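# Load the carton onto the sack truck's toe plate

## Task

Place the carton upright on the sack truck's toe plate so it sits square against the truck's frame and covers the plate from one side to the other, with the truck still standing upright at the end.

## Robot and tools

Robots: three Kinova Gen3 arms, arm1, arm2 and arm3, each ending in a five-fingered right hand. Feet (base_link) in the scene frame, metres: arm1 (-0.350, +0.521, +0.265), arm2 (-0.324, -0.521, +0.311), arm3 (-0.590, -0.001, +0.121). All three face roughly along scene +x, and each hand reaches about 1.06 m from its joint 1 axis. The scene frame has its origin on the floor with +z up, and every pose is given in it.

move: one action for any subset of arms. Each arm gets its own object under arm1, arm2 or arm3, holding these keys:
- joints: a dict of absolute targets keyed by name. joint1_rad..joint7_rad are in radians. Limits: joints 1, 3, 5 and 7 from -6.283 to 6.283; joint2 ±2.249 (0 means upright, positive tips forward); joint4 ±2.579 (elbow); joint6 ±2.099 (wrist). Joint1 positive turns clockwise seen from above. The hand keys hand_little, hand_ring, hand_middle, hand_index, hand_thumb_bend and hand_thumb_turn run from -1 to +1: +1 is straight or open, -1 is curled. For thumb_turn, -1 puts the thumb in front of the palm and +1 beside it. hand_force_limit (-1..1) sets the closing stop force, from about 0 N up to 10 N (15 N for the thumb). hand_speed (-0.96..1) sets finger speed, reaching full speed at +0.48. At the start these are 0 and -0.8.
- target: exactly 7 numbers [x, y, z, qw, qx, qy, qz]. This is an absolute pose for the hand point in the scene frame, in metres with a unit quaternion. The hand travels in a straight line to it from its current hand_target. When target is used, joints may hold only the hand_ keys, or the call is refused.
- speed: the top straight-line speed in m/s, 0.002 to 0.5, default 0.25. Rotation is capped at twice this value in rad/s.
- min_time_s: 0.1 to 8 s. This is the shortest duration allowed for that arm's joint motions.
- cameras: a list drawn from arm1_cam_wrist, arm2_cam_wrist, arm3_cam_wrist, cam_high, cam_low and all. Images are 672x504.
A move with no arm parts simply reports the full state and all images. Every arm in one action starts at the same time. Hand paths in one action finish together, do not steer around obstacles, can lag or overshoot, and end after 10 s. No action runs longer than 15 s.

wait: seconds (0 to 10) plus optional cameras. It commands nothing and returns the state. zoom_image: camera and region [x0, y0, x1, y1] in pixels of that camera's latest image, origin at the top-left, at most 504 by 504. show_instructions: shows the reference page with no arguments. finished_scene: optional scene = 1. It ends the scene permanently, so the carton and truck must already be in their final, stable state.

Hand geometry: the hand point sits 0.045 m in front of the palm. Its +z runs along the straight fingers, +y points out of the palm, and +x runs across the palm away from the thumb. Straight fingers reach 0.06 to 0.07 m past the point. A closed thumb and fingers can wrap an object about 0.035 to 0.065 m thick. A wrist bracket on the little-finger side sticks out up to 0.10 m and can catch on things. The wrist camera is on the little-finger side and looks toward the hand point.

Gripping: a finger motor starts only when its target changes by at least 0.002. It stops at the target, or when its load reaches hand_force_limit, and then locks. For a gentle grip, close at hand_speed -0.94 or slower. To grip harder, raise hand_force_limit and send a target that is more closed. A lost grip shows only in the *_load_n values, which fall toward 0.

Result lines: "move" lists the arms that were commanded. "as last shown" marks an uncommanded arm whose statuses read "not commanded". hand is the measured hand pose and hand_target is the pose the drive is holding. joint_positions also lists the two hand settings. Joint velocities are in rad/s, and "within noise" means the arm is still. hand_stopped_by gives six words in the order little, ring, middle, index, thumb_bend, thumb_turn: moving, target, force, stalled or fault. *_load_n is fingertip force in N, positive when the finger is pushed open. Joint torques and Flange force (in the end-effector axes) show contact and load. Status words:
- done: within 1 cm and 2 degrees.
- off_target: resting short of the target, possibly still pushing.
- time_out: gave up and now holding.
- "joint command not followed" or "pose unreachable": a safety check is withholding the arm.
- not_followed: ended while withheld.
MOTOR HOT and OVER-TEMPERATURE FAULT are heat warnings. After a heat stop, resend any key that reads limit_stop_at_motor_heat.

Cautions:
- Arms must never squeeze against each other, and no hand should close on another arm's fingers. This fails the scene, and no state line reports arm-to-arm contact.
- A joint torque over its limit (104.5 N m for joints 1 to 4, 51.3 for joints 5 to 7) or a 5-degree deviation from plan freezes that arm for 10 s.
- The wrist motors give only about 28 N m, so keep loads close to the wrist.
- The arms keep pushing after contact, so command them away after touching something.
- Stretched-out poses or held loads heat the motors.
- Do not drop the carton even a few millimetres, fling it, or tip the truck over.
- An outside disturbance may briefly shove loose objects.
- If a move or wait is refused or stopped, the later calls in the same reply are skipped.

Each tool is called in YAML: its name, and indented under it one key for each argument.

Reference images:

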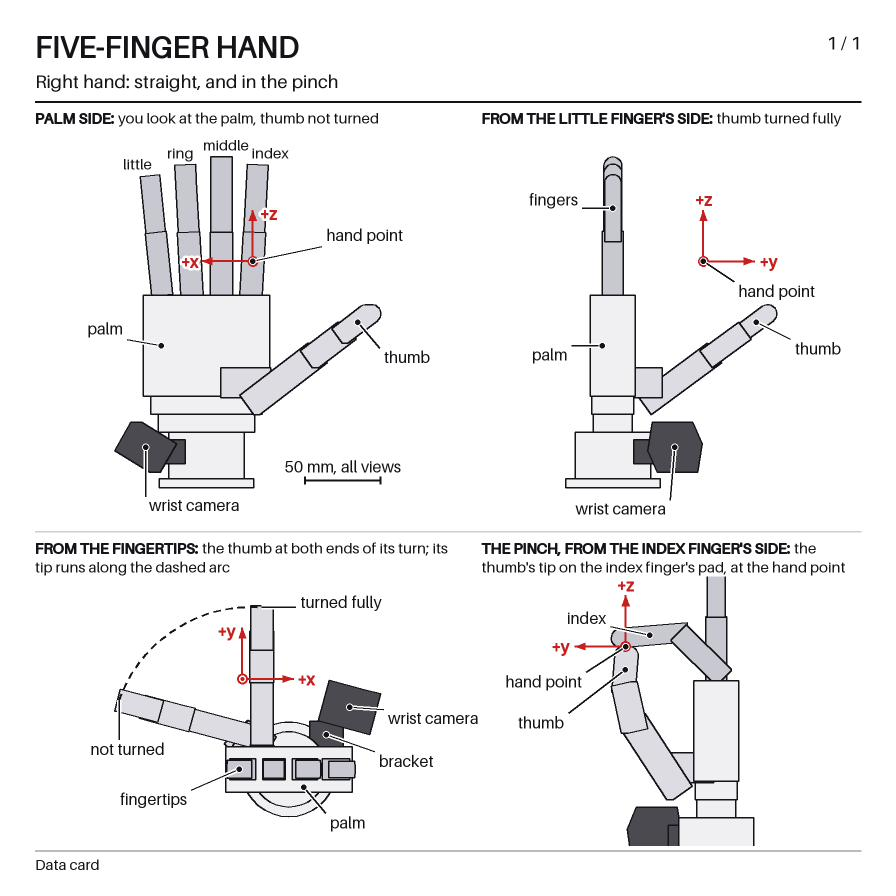

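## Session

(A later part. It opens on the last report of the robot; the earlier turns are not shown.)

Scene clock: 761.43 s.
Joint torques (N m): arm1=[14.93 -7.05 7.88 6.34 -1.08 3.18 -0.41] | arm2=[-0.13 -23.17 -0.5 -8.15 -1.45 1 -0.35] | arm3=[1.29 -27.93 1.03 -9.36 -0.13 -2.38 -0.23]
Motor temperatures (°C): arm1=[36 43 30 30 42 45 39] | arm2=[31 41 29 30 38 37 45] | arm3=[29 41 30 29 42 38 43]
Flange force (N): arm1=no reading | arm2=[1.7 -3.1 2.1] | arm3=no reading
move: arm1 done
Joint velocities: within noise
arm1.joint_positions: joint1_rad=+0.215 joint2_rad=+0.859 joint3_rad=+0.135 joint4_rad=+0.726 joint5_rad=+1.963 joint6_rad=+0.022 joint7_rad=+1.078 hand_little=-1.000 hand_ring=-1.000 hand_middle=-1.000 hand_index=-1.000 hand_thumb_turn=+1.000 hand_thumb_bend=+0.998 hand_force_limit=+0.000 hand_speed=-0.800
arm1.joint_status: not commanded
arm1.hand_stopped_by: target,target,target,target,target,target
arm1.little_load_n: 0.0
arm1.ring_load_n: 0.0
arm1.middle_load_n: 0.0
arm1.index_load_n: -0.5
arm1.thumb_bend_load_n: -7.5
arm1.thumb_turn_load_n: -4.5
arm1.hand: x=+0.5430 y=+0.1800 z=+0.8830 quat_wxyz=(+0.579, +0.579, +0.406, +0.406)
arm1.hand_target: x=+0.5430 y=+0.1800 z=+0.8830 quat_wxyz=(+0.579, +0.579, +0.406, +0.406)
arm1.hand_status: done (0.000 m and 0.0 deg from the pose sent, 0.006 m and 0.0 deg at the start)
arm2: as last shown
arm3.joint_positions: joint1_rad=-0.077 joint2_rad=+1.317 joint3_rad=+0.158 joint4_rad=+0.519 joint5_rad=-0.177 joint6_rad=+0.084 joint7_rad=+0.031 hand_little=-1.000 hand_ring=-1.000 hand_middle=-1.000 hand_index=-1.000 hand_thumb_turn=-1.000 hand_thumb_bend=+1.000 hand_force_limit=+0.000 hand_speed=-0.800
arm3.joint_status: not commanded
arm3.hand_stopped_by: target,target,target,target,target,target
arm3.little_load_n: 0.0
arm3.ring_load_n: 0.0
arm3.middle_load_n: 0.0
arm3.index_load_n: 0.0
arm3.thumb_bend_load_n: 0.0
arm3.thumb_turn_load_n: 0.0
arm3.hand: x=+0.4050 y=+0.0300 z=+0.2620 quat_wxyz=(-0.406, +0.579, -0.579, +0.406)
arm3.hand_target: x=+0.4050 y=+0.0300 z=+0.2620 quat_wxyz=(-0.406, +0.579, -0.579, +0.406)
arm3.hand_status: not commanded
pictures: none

move:
  cameras: ["all"]

zoom_image:
  camera: "cam_high"
  region: [420, 110, 500, 180]

zoom_image:
  camera: "arm2_cam_wrist"
  region: [360, 150, 560, 300]

zoom_image:
  camera: "cam_low"
  region: [380, 360, 600, 420]

Scene clock: 765.70 s.
Joint torques (N m): arm1=[15.02 -6.9 7.92 6.4 -1.07 3.12 -0.34] | arm2=[-0.15 -23.18 -0.54 -8.03 -1.48 1.06 -0.36] | arm3=[1.23 -27.95 1.04 -9.38 -0.08 -2.34 -0.24]
Motor temperatures (°C): arm1=[36 42 30 30 42 45 39] | arm2=[31 41 29 30 38 37 45] | arm3=[29 41 30 29 42 38 43]
Flange force (N): arm1=no reading | arm2=[1.5 -3.5 2.5] | arm3=no reading
Joint velocities: within noise
arm1.joint_positions: joint1_rad=+0.215 joint2_rad=+0.859 joint3_rad=+0.135 joint4_rad=+0.726 joint5_rad=+1.963 joint6_rad=+0.022 joint7_rad=+1.078 hand_little=-1.000 hand_ring=-1.000 hand_middle=-1.000 hand_index=-1.000 hand_thumb_turn=+1.000 hand_thumb_bend=+0.998 hand_force_limit=+0.000 hand_speed=-0.800
arm1.joint_status: not commanded
arm1.hand_stopped_by: target,target,target,target,target,target
arm1.little_load_n: 0.0
arm1.ring_load_n: 0.0
arm1.middle_load_n: 0.0
arm1.index_load_n: 0.0
arm1.thumb_bend_load_n: -7.5
arm1.thumb_turn_load_n: -4.0
arm1.hand: x=+0.5430 y=+0.1800 z=+0.8830 quat_wxyz=(+0.579, +0.579, +0.406, +0.406) (m; scene frame)
arm1.hand_target: x=+0.5430 y=+0.1800 z=+0.8830 quat_wxyz=(+0.579, +0.579, +0.406, +0.406) (m; scene frame)
arm1.hand_status: done (0.000 m and 0.0 deg from the pose sent, 0.006 m and 0.0 deg at the start)
arm2.joint_positions: joint1_rad=-0.150 joint2_rad=+0.785 joint3_rad=+0.013 joint4_rad=+1.292 joint5_rad=-2.046 joint6_rad=+0.887 joint7_rad=+0.664 hand_little=-1.000 hand_ring=-1.000 hand_middle=-1.000 hand_index=-1.000 hand_thumb_turn=+1.000 hand_thumb_bend=+1.000 hand_force_limit=+0.000 hand_speed=-0.800
arm2.joint_status: not commanded
arm2.hand_stopped_by: target,target,target,target,target,target
arm2.little_load_n: 0.0
arm2.ring_load_n: 0.0
arm2.middle_load_n: 0.0
arm2.index_load_n: 0.0
arm2.thumb_bend_load_n: 0.0
arm2.thumb_turn_load_n: 0.0
arm2.hand: x=+0.4050 y=-0.1920 z=+0.7760 quat_wxyz=(-0.641, +0.299, -0.641, -0.299) (m; scene frame)
arm2.hand_target: x=+0.4050 y=-0.1920 z=+0.7760 quat_wxyz=(-0.641, +0.299, -0.641, -0.299) (m; scene frame)
arm2.hand_status: not commanded
arm3.joint_positions: joint1_rad=-0.077 joint2_rad=+1.317 joint3_rad=+0.158 joint4_rad=+0.519 joint5_rad=-0.177 joint6_rad=+0.084 joint7_rad=+0.031 hand_little=-1.000 hand_ring=-1.000 hand_middle=-1.000 hand_index=-1.000 hand_thumb_turn=-1.000 hand_thumb_bend=+1.000 hand_force_limit=+0.000 hand_speed=-0.800
arm3.joint_status: not commanded
arm3.hand_stopped_by: target,target,target,target,target,target
arm3.little_load_n: 0.0
arm3.ring_load_n: 0.0
arm3.middle_load_n: 0.0
arm3.index_load_n: 0.0
arm3.thumb_bend_load_n: 0.0
arm3.thumb_turn_load_n: 0.0
arm3.hand: x=+0.4050 y=+0.0300 z=+0.2620 quat_wxyz=(-0.406, +0.579, -0.579, +0.406) (m; scene frame)
arm3.hand_target: x=+0.4050 y=+0.0300 z=+0.2620 quat_wxyz=(-0.406, +0.579, -0.579, +0.406) (m; scene frame)
arm3.hand_status: not commanded
pictures: arm1_cam_wrist, arm2_cam_wrist, arm3_cam_wrist, cam_high, cam_low
camera_calibration:
arm1_cam_wrist: T_world_to_cam=[[0.07419, 0.24921, 0.96561, -0.93816], [-0.77731, -0.59213, 0.21254, 0.3473], [0.62472, -0.76634, 0.14978, -0.21642]] pos_world=[0.47476, 0.27359, 0.8645]
arm2_cam_wrist: T_world_to_cam=[[-0.72407, 0.64569, -0.2425, 0.60924], [-0.49703, -0.24471, 0.83251, -0.49429], [0.4782, 0.72333, 0.49811, -0.32908]] pos_world=[0.35282, -0.2763, 0.72316]
arm3_cam_wrist: T_world_to_cam=[[-0.32224, -0.29946, -0.89805, 0.37088], [-0.58285, 0.81029, -0.06106, 0.23025], [0.74596, 0.50375, -0.43564, -0.08979]] pos_world=[0.32069, -0.03027, 0.30801]

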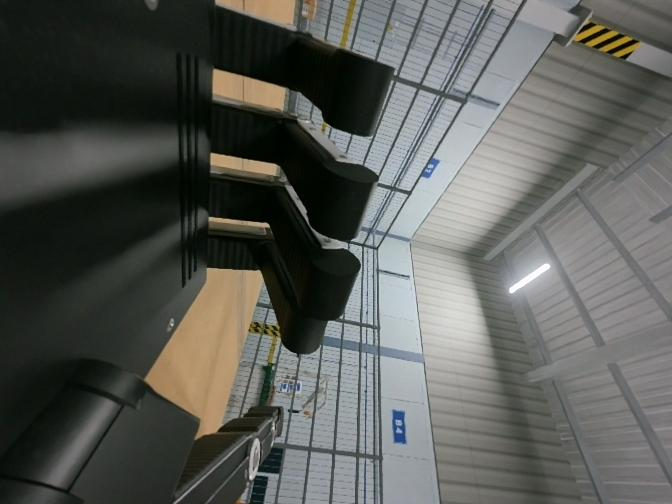

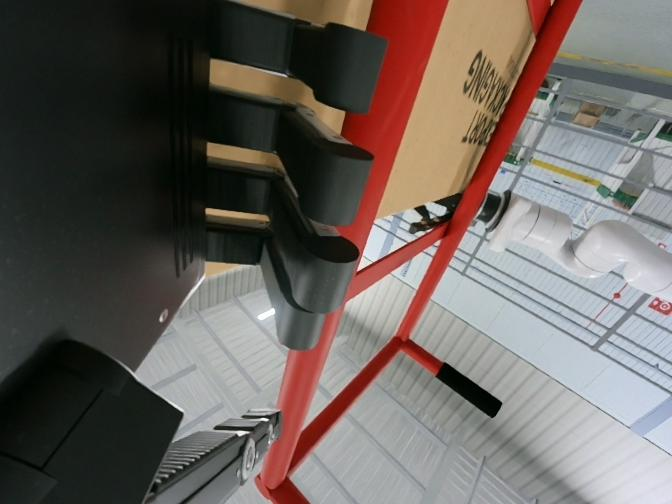

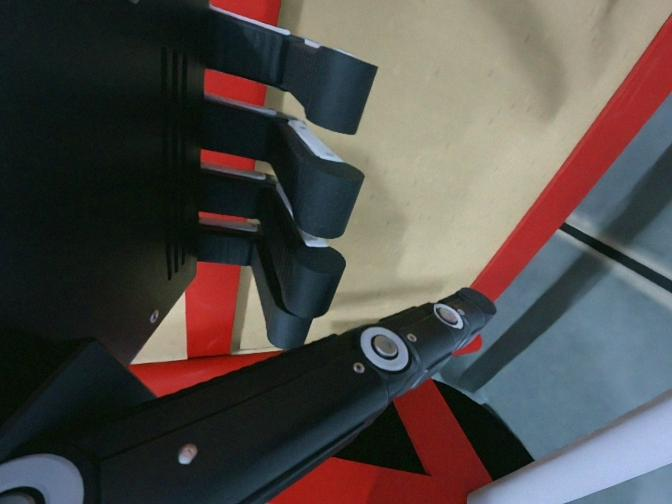

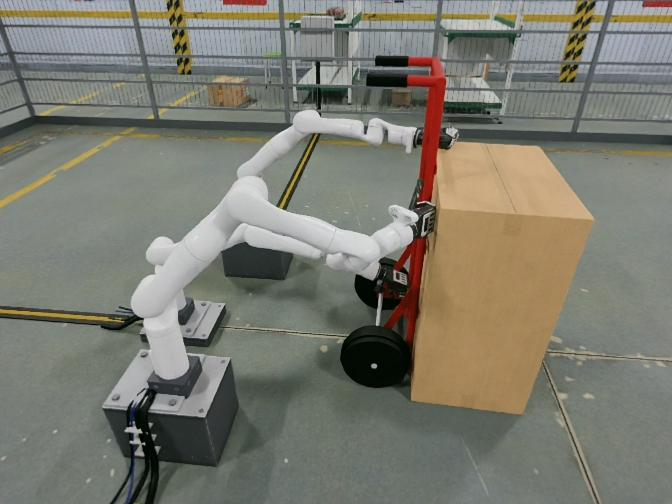

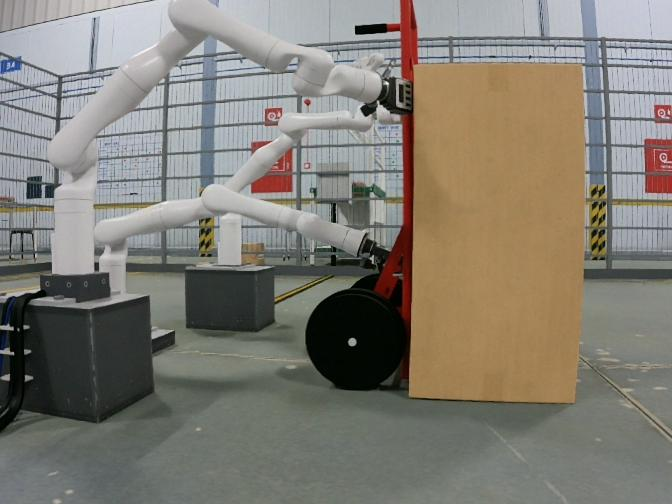

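Scaled by 6.300 from the camera's image (finer frame: 960x720).

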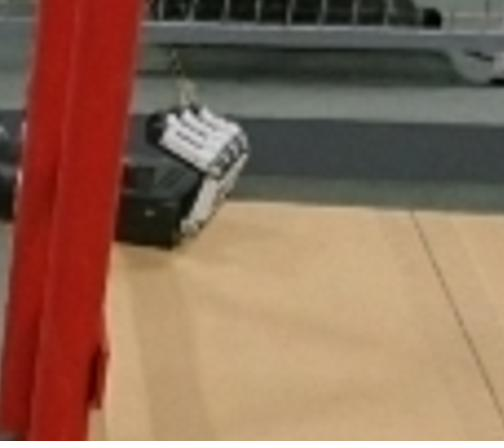

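Scaled by 2.520 from the camera's image (finer frame: 960x720).

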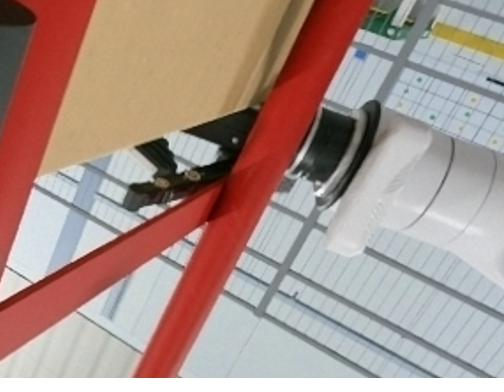

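Scaled by 2.291 from the camera's image (finer frame: 960x720).

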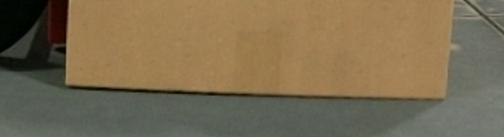

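move:
  arm1: {"target":[0.550,0.18,0.91,0.5792,0.5793,0.4057,0.4057],"speed":0.05,"joints":{"hand_thumb_turn":-1}}

move:
  arm1: {"target":[0.550,0.18,0.888,0.5792,0.5793,0.4057,0.4057],"speed":0.05}

move:
  arm1: {"target":[0.550,0.18,0.882,0.5792,0.5793,0.4057,0.4057],"speed":0.02}
  cameras: ["cam_high","cam_low"]

Scene clock: 775.23 s.
Joint torques (N m): arm1=[-0.18 -22.63 4.54 -8.79 -0.77 2.09 0.04] | arm2=[-0.2 -23.11 -0.5 -8.07 -1.45 1.05 -0.33] | arm3=[1.19 -27.91 1.03 -9.31 -0.05 -2.35 -0.22]
Motor temperatures (°C): arm1=[36 42 30 30 42 45 39] | arm2=[31 41 29 30 38 37 45] | arm3=[29 41 30 29 42 38 43]
Flange force (N): arm1=no reading | arm2=[1.5 -3.4 2.2] | arm3=no reading
move: arm1 done
Joint velocities: within noise
arm1.joint_positions: joint1_rad=+0.094 joint2_rad=+0.934 joint3_rad=+0.649 joint4_rad=+0.588 joint5_rad=+1.929 joint6_rad=-0.180 joint7_rad=+0.693 hand_little=-1.000 hand_ring=-1.000 hand_middle=-1.000 hand_index=-1.000 hand_thumb_turn=-1.000 hand_thumb_bend=+1.000 hand_force_limit=+0.000 hand_speed=-0.800
arm1.joint_status: all done
arm1.hand_stopped_by: target,target,target,target,target,target
arm1.little_load_n: 0.0
arm1.ring_load_n: 0.0
arm1.middle_load_n: 0.0
arm1.index_load_n: 0.0
arm1.thumb_bend_load_n: 0.0
arm1.thumb_turn_load_n: 0.0
arm1.hand: x=+0.5500 y=+0.1800 z=+0.9100 quat_wxyz=(+0.579, +0.579, +0.406, +0.406)
arm1.hand_target: x=+0.5500 y=+0.1800 z=+0.9100 quat_wxyz=(+0.579, +0.579, +0.406, +0.406)
arm1.hand_status: done (0.000 m and 0.0 deg from the pose sent, 0.028 m and 0.0 deg at the start)
arm2: as last shown
arm3.joint_positions: joint1_rad=-0.077 joint2_rad=+1.317 joint3_rad=+0.158 joint4_rad=+0.519 joint5_rad=-0.177 joint6_rad=+0.084 joint7_rad=+0.031 hand_little=-1.000 hand_ring=-1.000 hand_middle=-1.000 hand_index=-1.000 hand_thumb_turn=-1.000 hand_thumb_bend=+1.000 hand_force_limit=+0.000 hand_speed=-0.800
arm3.joint_status: not commanded
arm3.hand_stopped_by: target,target,target,target,target,target
arm3.little_load_n: 0.0
arm3.ring_load_n: 0.0
arm3.middle_load_n: 0.0
arm3.index_load_n: 0.0
arm3.thumb_bend_load_n: 0.0
arm3.thumb_turn_load_n: 0.0
arm3.hand: x=+0.4050 y=+0.0300 z=+0.2620 quat_wxyz=(-0.406, +0.579, -0.579, +0.406)
arm3.hand_target: x=+0.4050 y=+0.0300 z=+0.2620 quat_wxyz=(-0.406, +0.579, -0.579, +0.406)
arm3.hand_status: not commanded
pictures: none

Scene clock: 776.53 s.
Joint torques (N m): arm1=[-0.24 -22.58 3.63 -9.84 -0.64 1.68 0.02] | arm2=[-0.18 -23.19 -0.48 -8.15 -1.43 1.04 -0.35] | arm3=[1.26 -27.97 0.97 -9.32 -0.08 -2.41 -0.22]
Motor temperatures (°C): arm1=[36 42 30 30 42 45 39] | arm2=[31 41 29 30 38 37 45] | arm3=[29 41 30 29 42 38 43]
Flange force (N): arm1=no reading | arm2=[1.8 -3.1 2.1] | arm3=no reading
move: arm1 done
Joint velocities: within noise
arm1.joint_positions: joint1_rad=+0.141 joint2_rad=+0.900 joint3_rad=+0.389 joint4_rad=+0.666 joint5_rad=+1.897 joint6_rad=-0.068 joint7_rad=+0.943 hand_little=-1.000 hand_ring=-1.000 hand_middle=-1.000 hand_index=-1.000 hand_thumb_turn=-1.000 hand_thumb_bend=+1.000 hand_force_limit=+0.000 hand_speed=-0.800
arm1.joint_status: not commanded
arm1.hand_stopped_by: target,target,target,target,target,target
arm1.little_load_n: 0.0
arm1.ring_load_n: 0.0
arm1.middle_load_n: 0.0
arm1.index_load_n: 0.0
arm1.thumb_bend_load_n: 0.0
arm1.thumb_turn_load_n: -0.5
arm1.hand: x=+0.5500 y=+0.1800 z=+0.8880 quat_wxyz=(+0.579, +0.579, +0.406, +0.406)
arm1.hand_target: x=+0.5500 y=+0.1800 z=+0.8880 quat_wxyz=(+0.579, +0.579, +0.406, +0.406)
arm1.hand_status: done (0.000 m and 0.0 deg from the pose sent, 0.022 m and 0.0 deg at the start)
arm2: as last shown
arm3.joint_positions: joint1_rad=-0.077 joint2_rad=+1.317 joint3_rad=+0.158 joint4_rad=+0.519 joint5_rad=-0.177 joint6_rad=+0.084 joint7_rad=+0.031 hand_little=-1.000 hand_ring=-1.000 hand_middle=-1.000 hand_index=-1.000 hand_thumb_turn=-1.000 hand_thumb_bend=+1.000 hand_force_limit=+0.000 hand_speed=-0.800
arm3.joint_status: not commanded
arm3.hand_stopped_by: target,target,target,target,target,target
arm3.little_load_n: 0.0
arm3.ring_load_n: 0.0
arm3.middle_load_n: 0.0
arm3.index_load_n: 0.0
arm3.thumb_bend_load_n: 0.0
arm3.thumb_turn_load_n: 0.0
arm3.hand: x=+0.4050 y=+0.0300 z=+0.2620 quat_wxyz=(-0.406, +0.579, -0.579, +0.406)
arm3.hand_target: x=+0.4050 y=+0.0300 z=+0.2620 quat_wxyz=(-0.406, +0.579, -0.579, +0.406)
arm3.hand_status: not commanded
pictures: none

Scene clock: 777.63 s.
Joint torques (N m): arm1=[0.4 -7.35 1.96 -0.16 -0.63 -0.64 -0.09] | arm2=[-0.13 -23.15 -0.58 -8.04 -1.46 1.03 -0.34] | arm3=[1.26 -27.96 1 -9.38 -0.1 -2.35 -0.22]
Motor temperatures (°C): arm1=[36 42 30 30 42 45 39] | arm2=[31 41 29 30 38 37 45] | arm3=[29 41 30 29 42 38 43]
Flange force (N): arm1=no reading | arm2=[1.5 -3.5 2.5] | arm3=no reading
move: arm1 done
Joint velocities: within noise
arm1.joint_positions: joint1_rad=+0.170 joint2_rad=+0.891 joint3_rad=+0.283 joint4_rad=+0.683 joint5_rad=+1.913 joint6_rad=-0.028 joint7_rad=+1.011 hand_little=-1.000 hand_ring=-1.000 hand_middle=-1.000 hand_index=-1.000 hand_thumb_turn=-1.000 hand_thumb_bend=+1.000 hand_force_limit=+0.000 hand_speed=-0.800
arm1.joint_status: not commanded
arm1.hand_stopped_by: target,target,target,target,target,target
arm1.little_load_n: 0.0
arm1.ring_load_n: 0.0
arm1.middle_load_n: 0.0
arm1.index_load_n: 0.0
arm1.thumb_bend_load_n: 0.0
arm1.thumb_turn_load_n: 0.0
arm1.hand: x=+0.5500 y=+0.1800 z=+0.8820 quat_wxyz=(+0.579, +0.579, +0.406, +0.406)
arm1.hand_target: x=+0.5500 y=+0.1800 z=+0.8820 quat_wxyz=(+0.579, +0.579, +0.406, +0.406)
arm1.hand_status: done (0.000 m and 0.0 deg from the pose sent, 0.006 m and 0.0 deg at the start)
arm2: as last shown
arm3.joint_positions: joint1_rad=-0.077 joint2_rad=+1.317 joint3_rad=+0.158 joint4_rad=+0.519 joint5_rad=-0.177 joint6_rad=+0.084 joint7_rad=+0.031 hand_little=-1.000 hand_ring=-1.000 hand_middle=-1.000 hand_index=-1.000 hand_thumb_turn=-1.000 hand_thumb_bend=+1.000 hand_force_limit=+0.000 hand_speed=-0.800
arm3.joint_status: not commanded
arm3.hand_stopped_by: target,target,target,target,target,target
arm3.little_load_n: 0.0
arm3.ring_load_n: 0.0
arm3.middle_load_n: 0.0
arm3.index_load_n: 0.0
arm3.thumb_bend_load_n: 0.0
arm3.thumb_turn_load_n: 0.5
arm3.hand: x=+0.4050 y=+0.0300 z=+0.2620 quat_wxyz=(-0.406, +0.579, -0.579, +0.406)
arm3.hand_target: x=+0.4050 y=+0.0300 z=+0.2620 quat_wxyz=(-0.406, +0.579, -0.579, +0.406)
arm3.hand_status: not commanded

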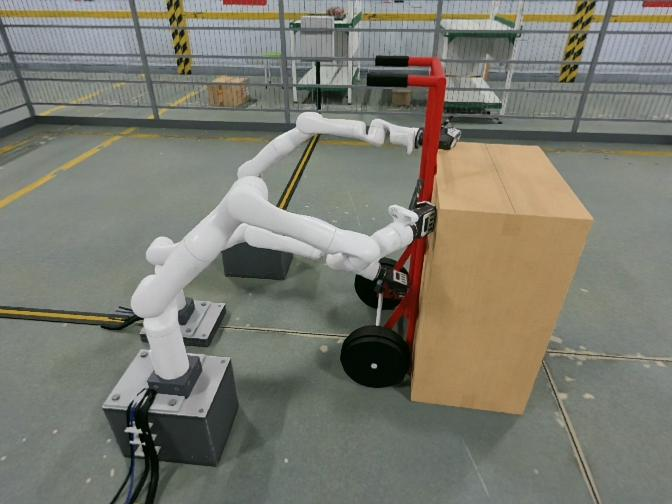

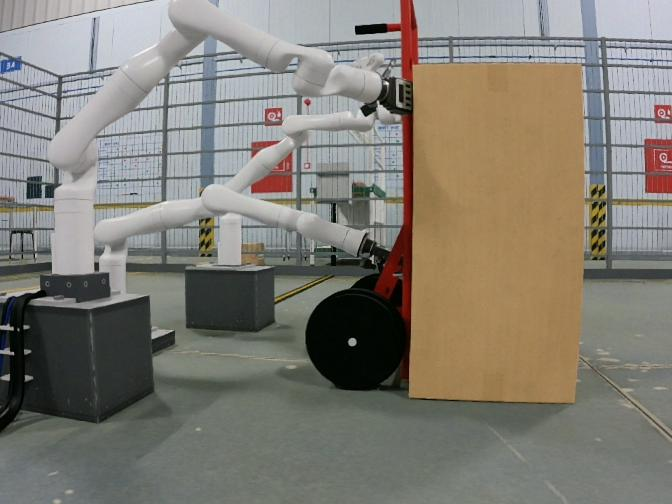

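zoom_image:
  camera: "cam_low"
  region: [380, 360, 480, 420]

zoom_image:
  camera: "cam_low"
  region: [500, 360, 600, 420]

zoom_image:
  camera: "cam_low"
  region: [380, 40, 600, 120]

Scaled by 5.040 from the camera's image (finer frame: 960x720).

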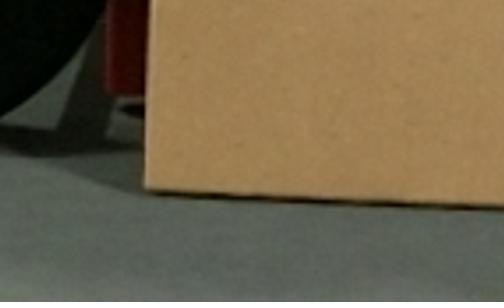

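Scaled by 5.040 from the camera's image (finer frame: 960x720).

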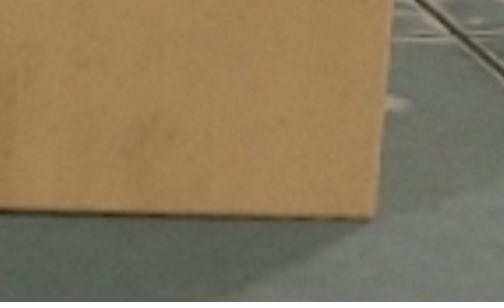

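Scaled by 2.291 from the camera's image (finer frame: 960x720).

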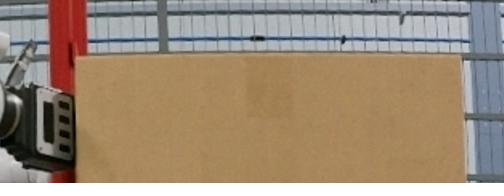

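move:
  arm1: {"target":[0.548,0.18,0.877,0.5792,0.5793,0.4057,0.4057],"speed":0.02}
  cameras: ["cam_high","cam_low"]

zoom_image:
  camera: "cam_low"
  region: [380, 360, 480, 420]

zoom_image:
  camera: "cam_low"
  region: [500, 360, 600, 420]

zoom_image:
  camera: "cam_low"
  region: [380, 40, 600, 120]

Scene clock: 787.57 s.
Joint torques (N m): arm1=[3.05 14.78 1.77 14.34 -0.89 -2.94 -0.09] | arm2=[-0.14 -23.11 -0.53 -8.14 -1.45 1 -0.3] | arm3=[1.25 -28.01 1.02 -9.34 -0.09 -2.37 -0.21]
Motor temperatures (°C): arm1=[36 42 30 30 42 45 39] | arm2=[31 41 29 30 38 37 45] | arm3=[29 41 30 29 42 38 43]
Flange force (N): arm1=no reading | arm2=[1.5 -3.2 2.0] | arm3=no reading
move: arm1 done
Joint velocities: within noise
arm1.joint_positions: joint1_rad=+0.213 joint2_rad=+0.876 joint3_rad=+0.136 joint4_rad=+0.710 joint5_rad=+1.968 joint6_rad=+0.025 joint7_rad=+1.070 hand_little=-1.000 hand_ring=-1.000 hand_middle=-1.000 hand_index=-1.000 hand_thumb_turn=-1.000 hand_thumb_bend=+1.000 hand_force_limit=+0.000 hand_speed=-0.800
arm1.joint_status: not commanded
arm1.hand_stopped_by: target,target,target,target,target,target
arm1.little_load_n: 0.0
arm1.ring_load_n: 0.0
arm1.middle_load_n: 0.0
arm1.index_load_n: 0.0
arm1.thumb_bend_load_n: 0.0
arm1.thumb_turn_load_n: -0.5
arm1.hand: x=+0.5480 y=+0.1800 z=+0.8770 quat_wxyz=(+0.579, +0.579, +0.406, +0.406)
arm1.hand_target: x=+0.5480 y=+0.1800 z=+0.8770 quat_wxyz=(+0.579, +0.579, +0.406, +0.406)
arm1.hand_status: done (0.000 m and 0.0 deg from the pose sent, 0.005 m and 0.0 deg at the start)
arm2: as last shown
arm3.joint_positions: joint1_rad=-0.077 joint2_rad=+1.317 joint3_rad=+0.158 joint4_rad=+0.519 joint5_rad=-0.177 joint6_rad=+0.084 joint7_rad=+0.031 hand_little=-1.000 hand_ring=-1.000 hand_middle=-1.000 hand_index=-1.000 hand_thumb_turn=-1.000 hand_thumb_bend=+1.000 hand_force_limit=+0.000 hand_speed=-0.800
arm3.joint_status: not commanded
arm3.hand_stopped_by: target,target,target,target,target,target
arm3.little_load_n: 0.0
arm3.ring_load_n: 0.0
arm3.middle_load_n: 0.0
arm3.index_load_n: 0.0
arm3.thumb_bend_load_n: 0.0
arm3.thumb_turn_load_n: 0.0
arm3.hand: x=+0.4050 y=+0.0300 z=+0.2620 quat_wxyz=(-0.406, +0.579, -0.579, +0.406)
arm3.hand_target: x=+0.4050 y=+0.0300 z=+0.2620 quat_wxyz=(-0.406, +0.579, -0.579, +0.406)
arm3.hand_status: not commanded

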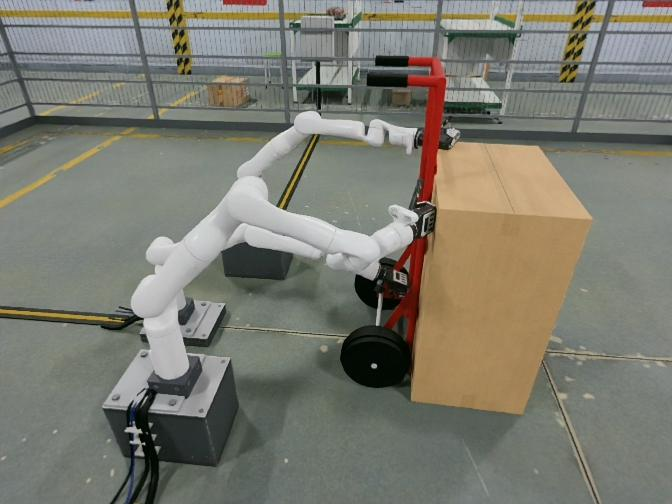

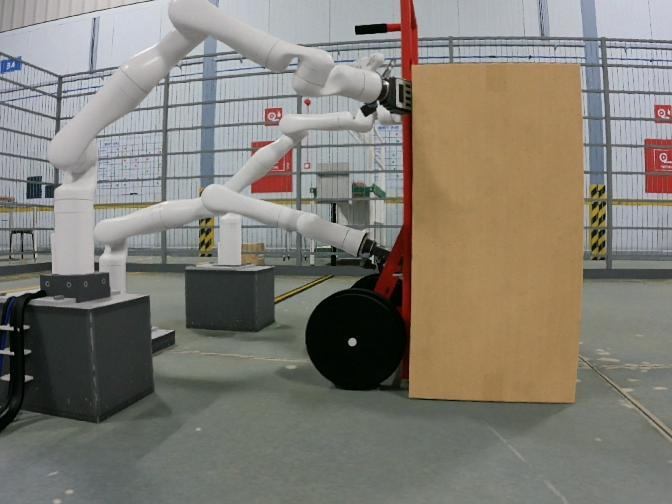

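Scaled by 5.040 from the camera's image (finer frame: 960x720).

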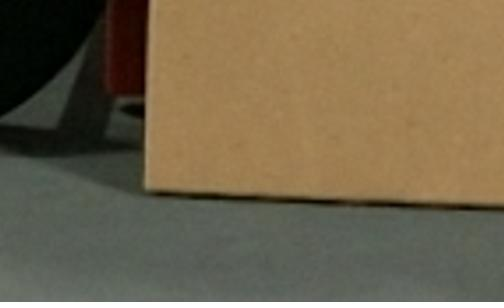

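Scaled by 5.040 from the camera's image (finer frame: 960x720).

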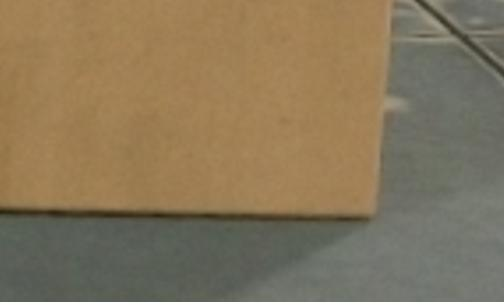

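Scaled by 2.291 from the camera's image (finer frame: 960x720).

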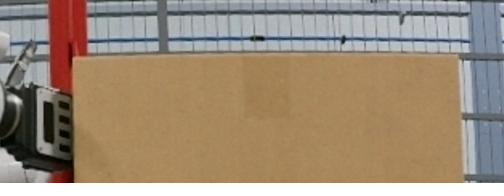

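move:
  arm1: {"target":[0.550,0.18,0.900,0.5792,0.5793,0.4057,0.4057],"speed":0.03}
  cameras: ["cam_high","cam_low"]

zoom_image:
  camera: "cam_low"
  region: [500, 360, 600, 420]

zoom_image:
  camera: "cam_low"
  region: [380, 40, 600, 120]

Scene clock: 796.03 s.
Joint torques (N m): arm1=[-0.3 -22.66 4.32 -9.28 -0.79 1.82 0.03] | arm2=[-0.19 -23.14 -0.44 -8.09 -1.44 1 -0.38] | arm3=[1.22 -27.94 1.02 -9.35 -0.05 -2.35 -0.22]
Motor temperatures (°C): arm1=[36 41 30 30 42 45 39] | arm2=[31 41 29 30 38 37 45] | arm3=[29 41 30 29 42 38 43]
Flange force (N): arm1=no reading | arm2=[1.8 -3.2 2.1] | arm3=no reading
move: arm1 done
Joint velocities: within noise
arm1.joint_positions: joint1_rad=+0.106 joint2_rad=+0.919 joint3_rad=+0.553 joint4_rad=+0.626 joint5_rad=+1.902 joint6_rad=-0.135 joint7_rad=+0.804 hand_little=-1.000 hand_ring=-1.000 hand_middle=-1.000 hand_index=-1.000 hand_thumb_turn=-1.000 hand_thumb_bend=+1.000 hand_force_limit=+0.000 hand_speed=-0.800
arm1.joint_status: not commanded
arm1.hand_stopped_by: target,target,target,target,target,target
arm1.little_load_n: 0.0
arm1.ring_load_n: 0.0
arm1.middle_load_n: 0.0
arm1.index_load_n: 0.0
arm1.thumb_bend_load_n: 0.0
arm1.thumb_turn_load_n: 0.0
arm1.hand: x=+0.5500 y=+0.1800 z=+0.9000 quat_wxyz=(+0.579, +0.579, +0.406, +0.406)
arm1.hand_target: x=+0.5500 y=+0.1800 z=+0.9000 quat_wxyz=(+0.579, +0.579, +0.406, +0.406)
arm1.hand_status: done (0.000 m and 0.0 deg from the pose sent, 0.023 m and 0.0 deg at the start)
arm2: as last shown
arm3.joint_positions: joint1_rad=-0.077 joint2_rad=+1.317 joint3_rad=+0.158 joint4_rad=+0.519 joint5_rad=-0.177 joint6_rad=+0.084 joint7_rad=+0.031 hand_little=-1.000 hand_ring=-1.000 hand_middle=-1.000 hand_index=-1.000 hand_thumb_turn=-1.000 hand_thumb_bend=+1.000 hand_force_limit=+0.000 hand_speed=-0.800
arm3.joint_status: not commanded
arm3.hand_stopped_by: target,target,target,target,target,target
arm3.little_load_n: 0.0
arm3.ring_load_n: 0.0
arm3.middle_load_n: 0.0
arm3.index_load_n: 0.5
arm3.thumb_bend_load_n: 0.0
arm3.thumb_turn_load_n: 0.0
arm3.hand: x=+0.4050 y=+0.0300 z=+0.2620 quat_wxyz=(-0.406, +0.579, -0.579, +0.406)
arm3.hand_target: x=+0.4050 y=+0.0300 z=+0.2620 quat_wxyz=(-0.406, +0.579, -0.579, +0.406)
arm3.hand_status: not commanded

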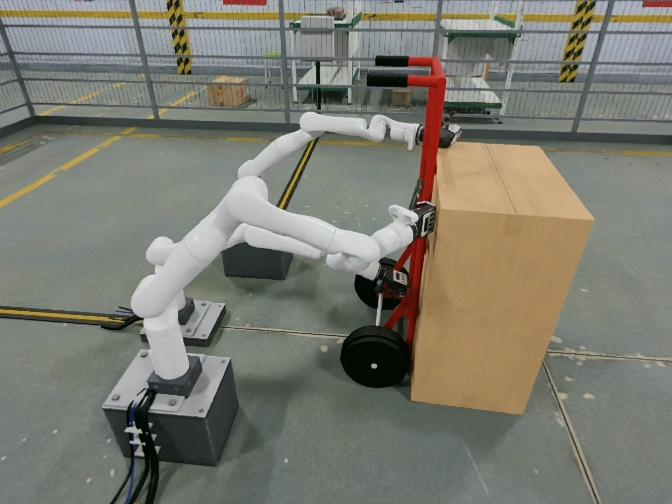

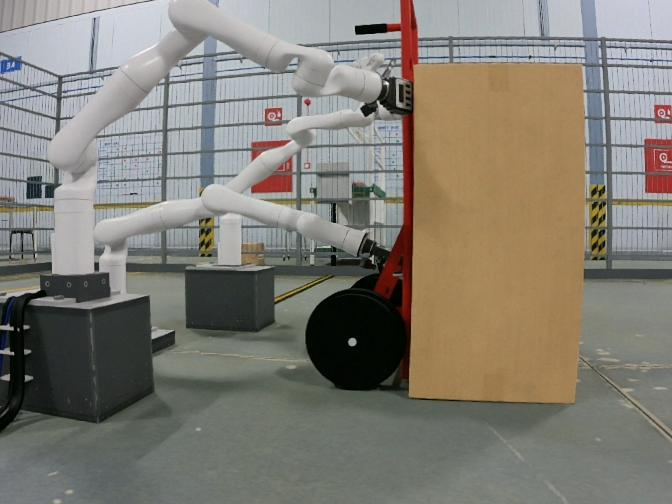

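Scaled by 5.040 from the camera's image (finer frame: 960x720).

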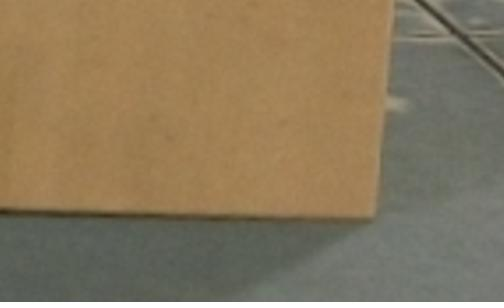

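Scaled by 2.291 from the camera's image (finer frame: 960x720).

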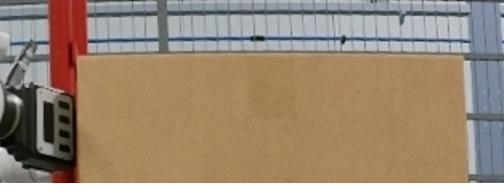

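move:
  arm1: {"target":[0.550,0.33,0.93,0.5792,0.5793,0.4057,0.4057],"speed":0.15}

move:
  arm1: {"target":[0.33,0.36,0.90,0.5792,0.5793,0.4057,0.4057],"speed":0.15}
  arm2: {"target":[0.30,-0.25,0.80,0.641,-0.299,0.641,0.299],"speed":0.1}
  arm3: {"target":[0.36,0.03,0.262,0.4056,-0.5792,0.5792,-0.4056],"speed":0.05}
  cameras: ["all"]

zoom_image:
  camera: "arm3_cam_wrist"
  region: [400, 0, 672, 350]

Scene clock: 843.90 s.
Joint torques (N m): arm1=[-0.26 -20.83 6.91 -6.64 -0.7 2.48 0] | arm2=[-0.11 -23.22 -0.57 -8.09 -1.49 1.03 -0.33] | arm3=[1.24 -27.9 1.08 -9.31 -0.08 -2.36 -0.22]
Motor temperatures (°C): arm1=[36 41 30 31 42 45 39] | arm2=[31 42 29 30 38 37 45] | arm3=[29 41 30 29 42 38 43]
Flange force (N): arm1=no reading | arm2=[1.6 -3.5 2.4] | arm3=no reading
move: arm1 done
Joint velocities: within noise
arm1.joint_positions: joint1_rad=-0.297 joint2_rad=+0.936 joint3_rad=+1.127 joint4_rad=+0.756 joint5_rad=+1.992 joint6_rad=-0.205 joint7_rad=+0.310 hand_little=-1.000 hand_ring=-1.000 hand_middle=-1.000 hand_index=-1.000 hand_thumb_turn=-1.000 hand_thumb_bend=+1.000 hand_force_limit=+0.000 hand_speed=-0.800
arm1.joint_status: not commanded
arm1.hand_stopped_by: target,target,target,target,target,target
arm1.little_load_n: 0.0
arm1.ring_load_n: 0.0
arm1.middle_load_n: 0.0
arm1.index_load_n: 0.0
arm1.thumb_bend_load_n: 0.0
arm1.thumb_turn_load_n: 0.0
arm1.hand: x=+0.5500 y=+0.3300 z=+0.9300 quat_wxyz=(+0.579, +0.579, +0.406, +0.406)
arm1.hand_target: x=+0.5500 y=+0.3300 z=+0.9300 quat_wxyz=(+0.579, +0.579, +0.406, +0.406)
arm1.hand_status: done (0.000 m and 0.0 deg from the pose sent, 0.153 m and 0.0 deg at the start)
arm2: as last shown
arm3.joint_positions: joint1_rad=-0.077 joint2_rad=+1.317 joint3_rad=+0.158 joint4_rad=+0.519 joint5_rad=-0.177 joint6_rad=+0.084 joint7_rad=+0.031 hand_little=-1.000 hand_ring=-1.000 hand_middle=-1.000 hand_index=-1.000 hand_thumb_turn=-1.000 hand_thumb_bend=+1.000 hand_force_limit=+0.000 hand_speed=-0.800
arm3.joint_status: not commanded
arm3.hand_stopped_by: target,target,target,target,target,target
arm3.little_load_n: 0.0
arm3.ring_load_n: 0.0
arm3.middle_load_n: 0.0
arm3.index_load_n: 0.0
arm3.thumb_bend_load_n: 0.0
arm3.thumb_turn_load_n: 0.0
arm3.hand: x=+0.4050 y=+0.0300 z=+0.2620 quat_wxyz=(-0.406, +0.579, -0.579, +0.406)
arm3.hand_target: x=+0.4050 y=+0.0300 z=+0.2620 quat_wxyz=(-0.406, +0.579, -0.579, +0.406)
arm3.hand_status: not commanded
pictures: none

Scene clock: 846.03 s.
Joint torques (N m): arm1=[-0.23 -10.11 3.27 -9.62 -0.09 2.32 0.05] | arm2=[-0.18 -18.48 -0.32 -7.33 -1.48 1.2 -0.36] | arm3=[1.25 -26.45 0.79 -8.81 -0.07 -2.32 -0.23]
Motor temperatures (°C): arm1=[36 41 30 31 42 45 39] | arm2=[31 42 29 30 38 37 45] | arm3=[29 41 30 29 42 38 43]
Flange force (N): arm1=[-7.6 -3.3 -1.7] | arm2=[1.7 -2.9 1.2] | arm3=[-4.1 -2.0 2.9]
move: arm1 done; arm2 done; arm3 done
Joint velocities: within noise
arm1.joint_positions: joint1_rad=-0.488 joint2_rad=+0.257 joint3_rad=+0.578 joint4_rad=+1.746 joint5_rad=+2.519 joint6_rad=+0.431 joint7_rad=+0.437 hand_little=-1.000 hand_ring=-1.000 hand_middle=-1.000 hand_index=-1.000 hand_thumb_turn=-1.000 hand_thumb_bend=+1.000 hand_force_limit=+0.000 hand_speed=-0.800
arm1.joint_status: not commanded
arm1.hand_stopped_by: target,target,target,target,target,target
arm1.little_load_n: 0.0
arm1.ring_load_n: 0.0
arm1.middle_load_n: 0.0
arm1.index_load_n: 0.0
arm1.thumb_bend_load_n: 0.0
arm1.thumb_turn_load_n: 0.0
arm1.hand: x=+0.3300 y=+0.3600 z=+0.9000 quat_wxyz=(+0.579, +0.579, +0.406, +0.406)
arm1.hand_target: x=+0.3300 y=+0.3600 z=+0.9000 quat_wxyz=(+0.579, +0.579, +0.406, +0.406)
arm1.hand_status: done (0.000 m and 0.0 deg from the pose sent, 0.224 m and 0.0 deg at the start)
arm2.joint_positions: joint1_rad=-0.057 joint2_rad=+0.540 joint3_rad=+0.017 joint4_rad=+1.683 joint5_rad=-2.057 joint6_rad=+1.029 joint7_rad=+0.777 hand_little=-1.000 hand_ring=-1.000 hand_middle=-1.000 hand_index=-1.000 hand_thumb_turn=+1.000 hand_thumb_bend=+1.000 hand_force_limit=+0.000 hand_speed=-0.800
arm2.joint_status: not commanded
arm2.hand_stopped_by: target,target,target,target,target,target
arm2.little_load_n: 0.0
arm2.ring_load_n: 0.0
arm2.middle_load_n: 0.5
arm2.index_load_n: 0.0
arm2.thumb_bend_load_n: 0.0
arm2.thumb_turn_load_n: 0.0
arm2.hand: x=+0.3000 y=-0.2500 z=+0.8000 quat_wxyz=(-0.641, +0.299, -0.641, -0.299)
arm2.hand_target: x=+0.3000 y=-0.2500 z=+0.8000 quat_wxyz=(-0.641, +0.299, -0.641, -0.299)
arm2.hand_status: done (0.000 m and 0.0 deg from the pose sent, 0.122 m and 0.0 deg at the start)
arm3.joint_positions: joint1_rad=-0.074 joint2_rad=+1.160 joint3_rad=+0.079 joint4_rad=+0.884 joint5_rad=-0.140 joint6_rad=-0.127 joint7_rad=+0.068 hand_little=-1.000 hand_ring=-1.000 hand_middle=-1.000 hand_index=-1.000 hand_thumb_turn=-1.000 hand_thumb_bend=+1.000 hand_force_limit=+0.000 hand_speed=-0.800
arm3.joint_status: not commanded
arm3.hand_stopped_by: target,target,target,target,target,target
arm3.little_load_n: 0.0
arm3.ring_load_n: 0.0
arm3.middle_load_n: 0.0
arm3.index_load_n: 0.0
arm3.thumb_bend_load_n: 0.0
arm3.thumb_turn_load_n: 0.0
arm3.hand: x=+0.3600 y=+0.0300 z=+0.2620 quat_wxyz=(-0.406, +0.579, -0.579, +0.406)
arm3.hand_target: x=+0.3600 y=+0.0300 z=+0.2620 quat_wxyz=(-0.406, +0.579, -0.579, +0.406)
arm3.hand_status: done (0.000 m and 0.0 deg from the pose sent, 0.045 m and 0.0 deg at the start)
pictures: arm1_cam_wrist, arm2_cam_wrist, arm3_cam_wrist, cam_high, cam_low
arm1_cam_wrist: T_world_to_cam=[[0.07425, 0.24925, 0.96559, -0.98368], [-0.77731, -0.59211, 0.21261, 0.28469], [0.62472, -0.76634, 0.14979, 0.05212]] pos_world=[0.26177, 0.45369, 0.8815]
arm2_cam_wrist: T_world_to_cam=[[-0.72404, 0.64574, -0.24246, 0.57646], [-0.49701, -0.24467, 0.83254, -0.58066], [0.47828, 0.7233, 0.49809, -0.24888]] pos_world=[0.24782, -0.3343, 0.74716]
arm3_cam_wrist: T_world_to_cam=[[-0.32218, -0.29953, -0.89804, 0.35636], [-0.58287, 0.81026, -0.06114, 0.20405], [0.74596, 0.50375, -0.43564, -0.05622]] pos_world=[0.27569, -0.03027, 0.30801]

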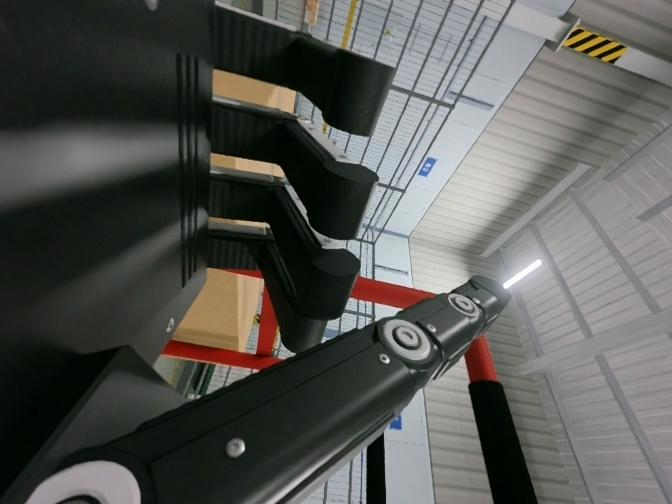

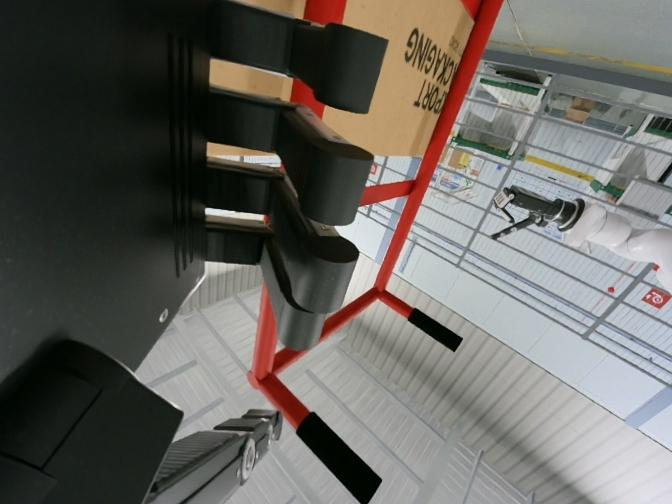

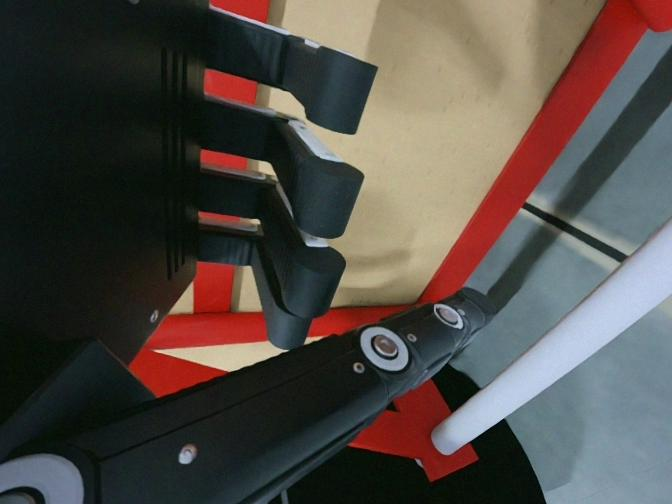

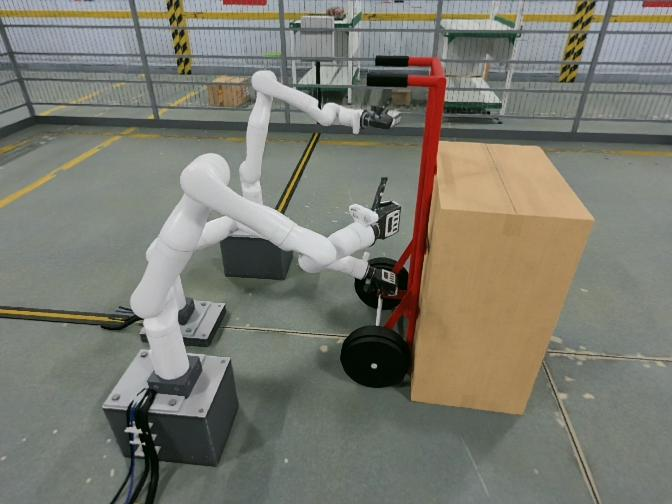

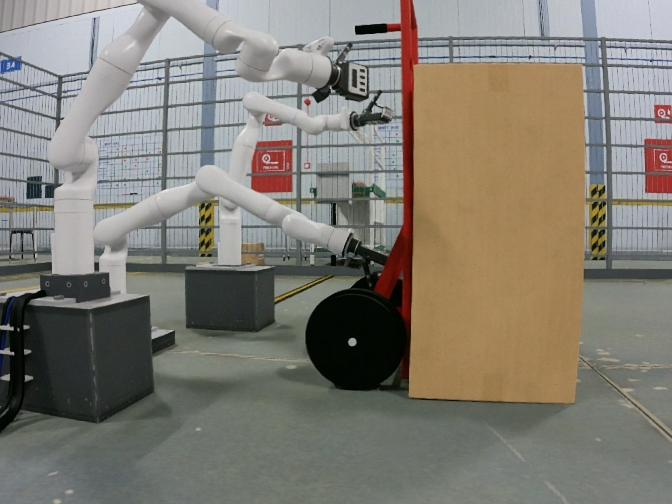

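Scaled by 1.440 from the camera's image (finer frame: 960x720).

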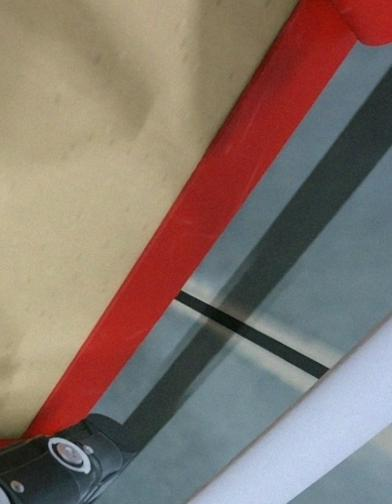

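finished_scene:

The scene is finished: the task was done.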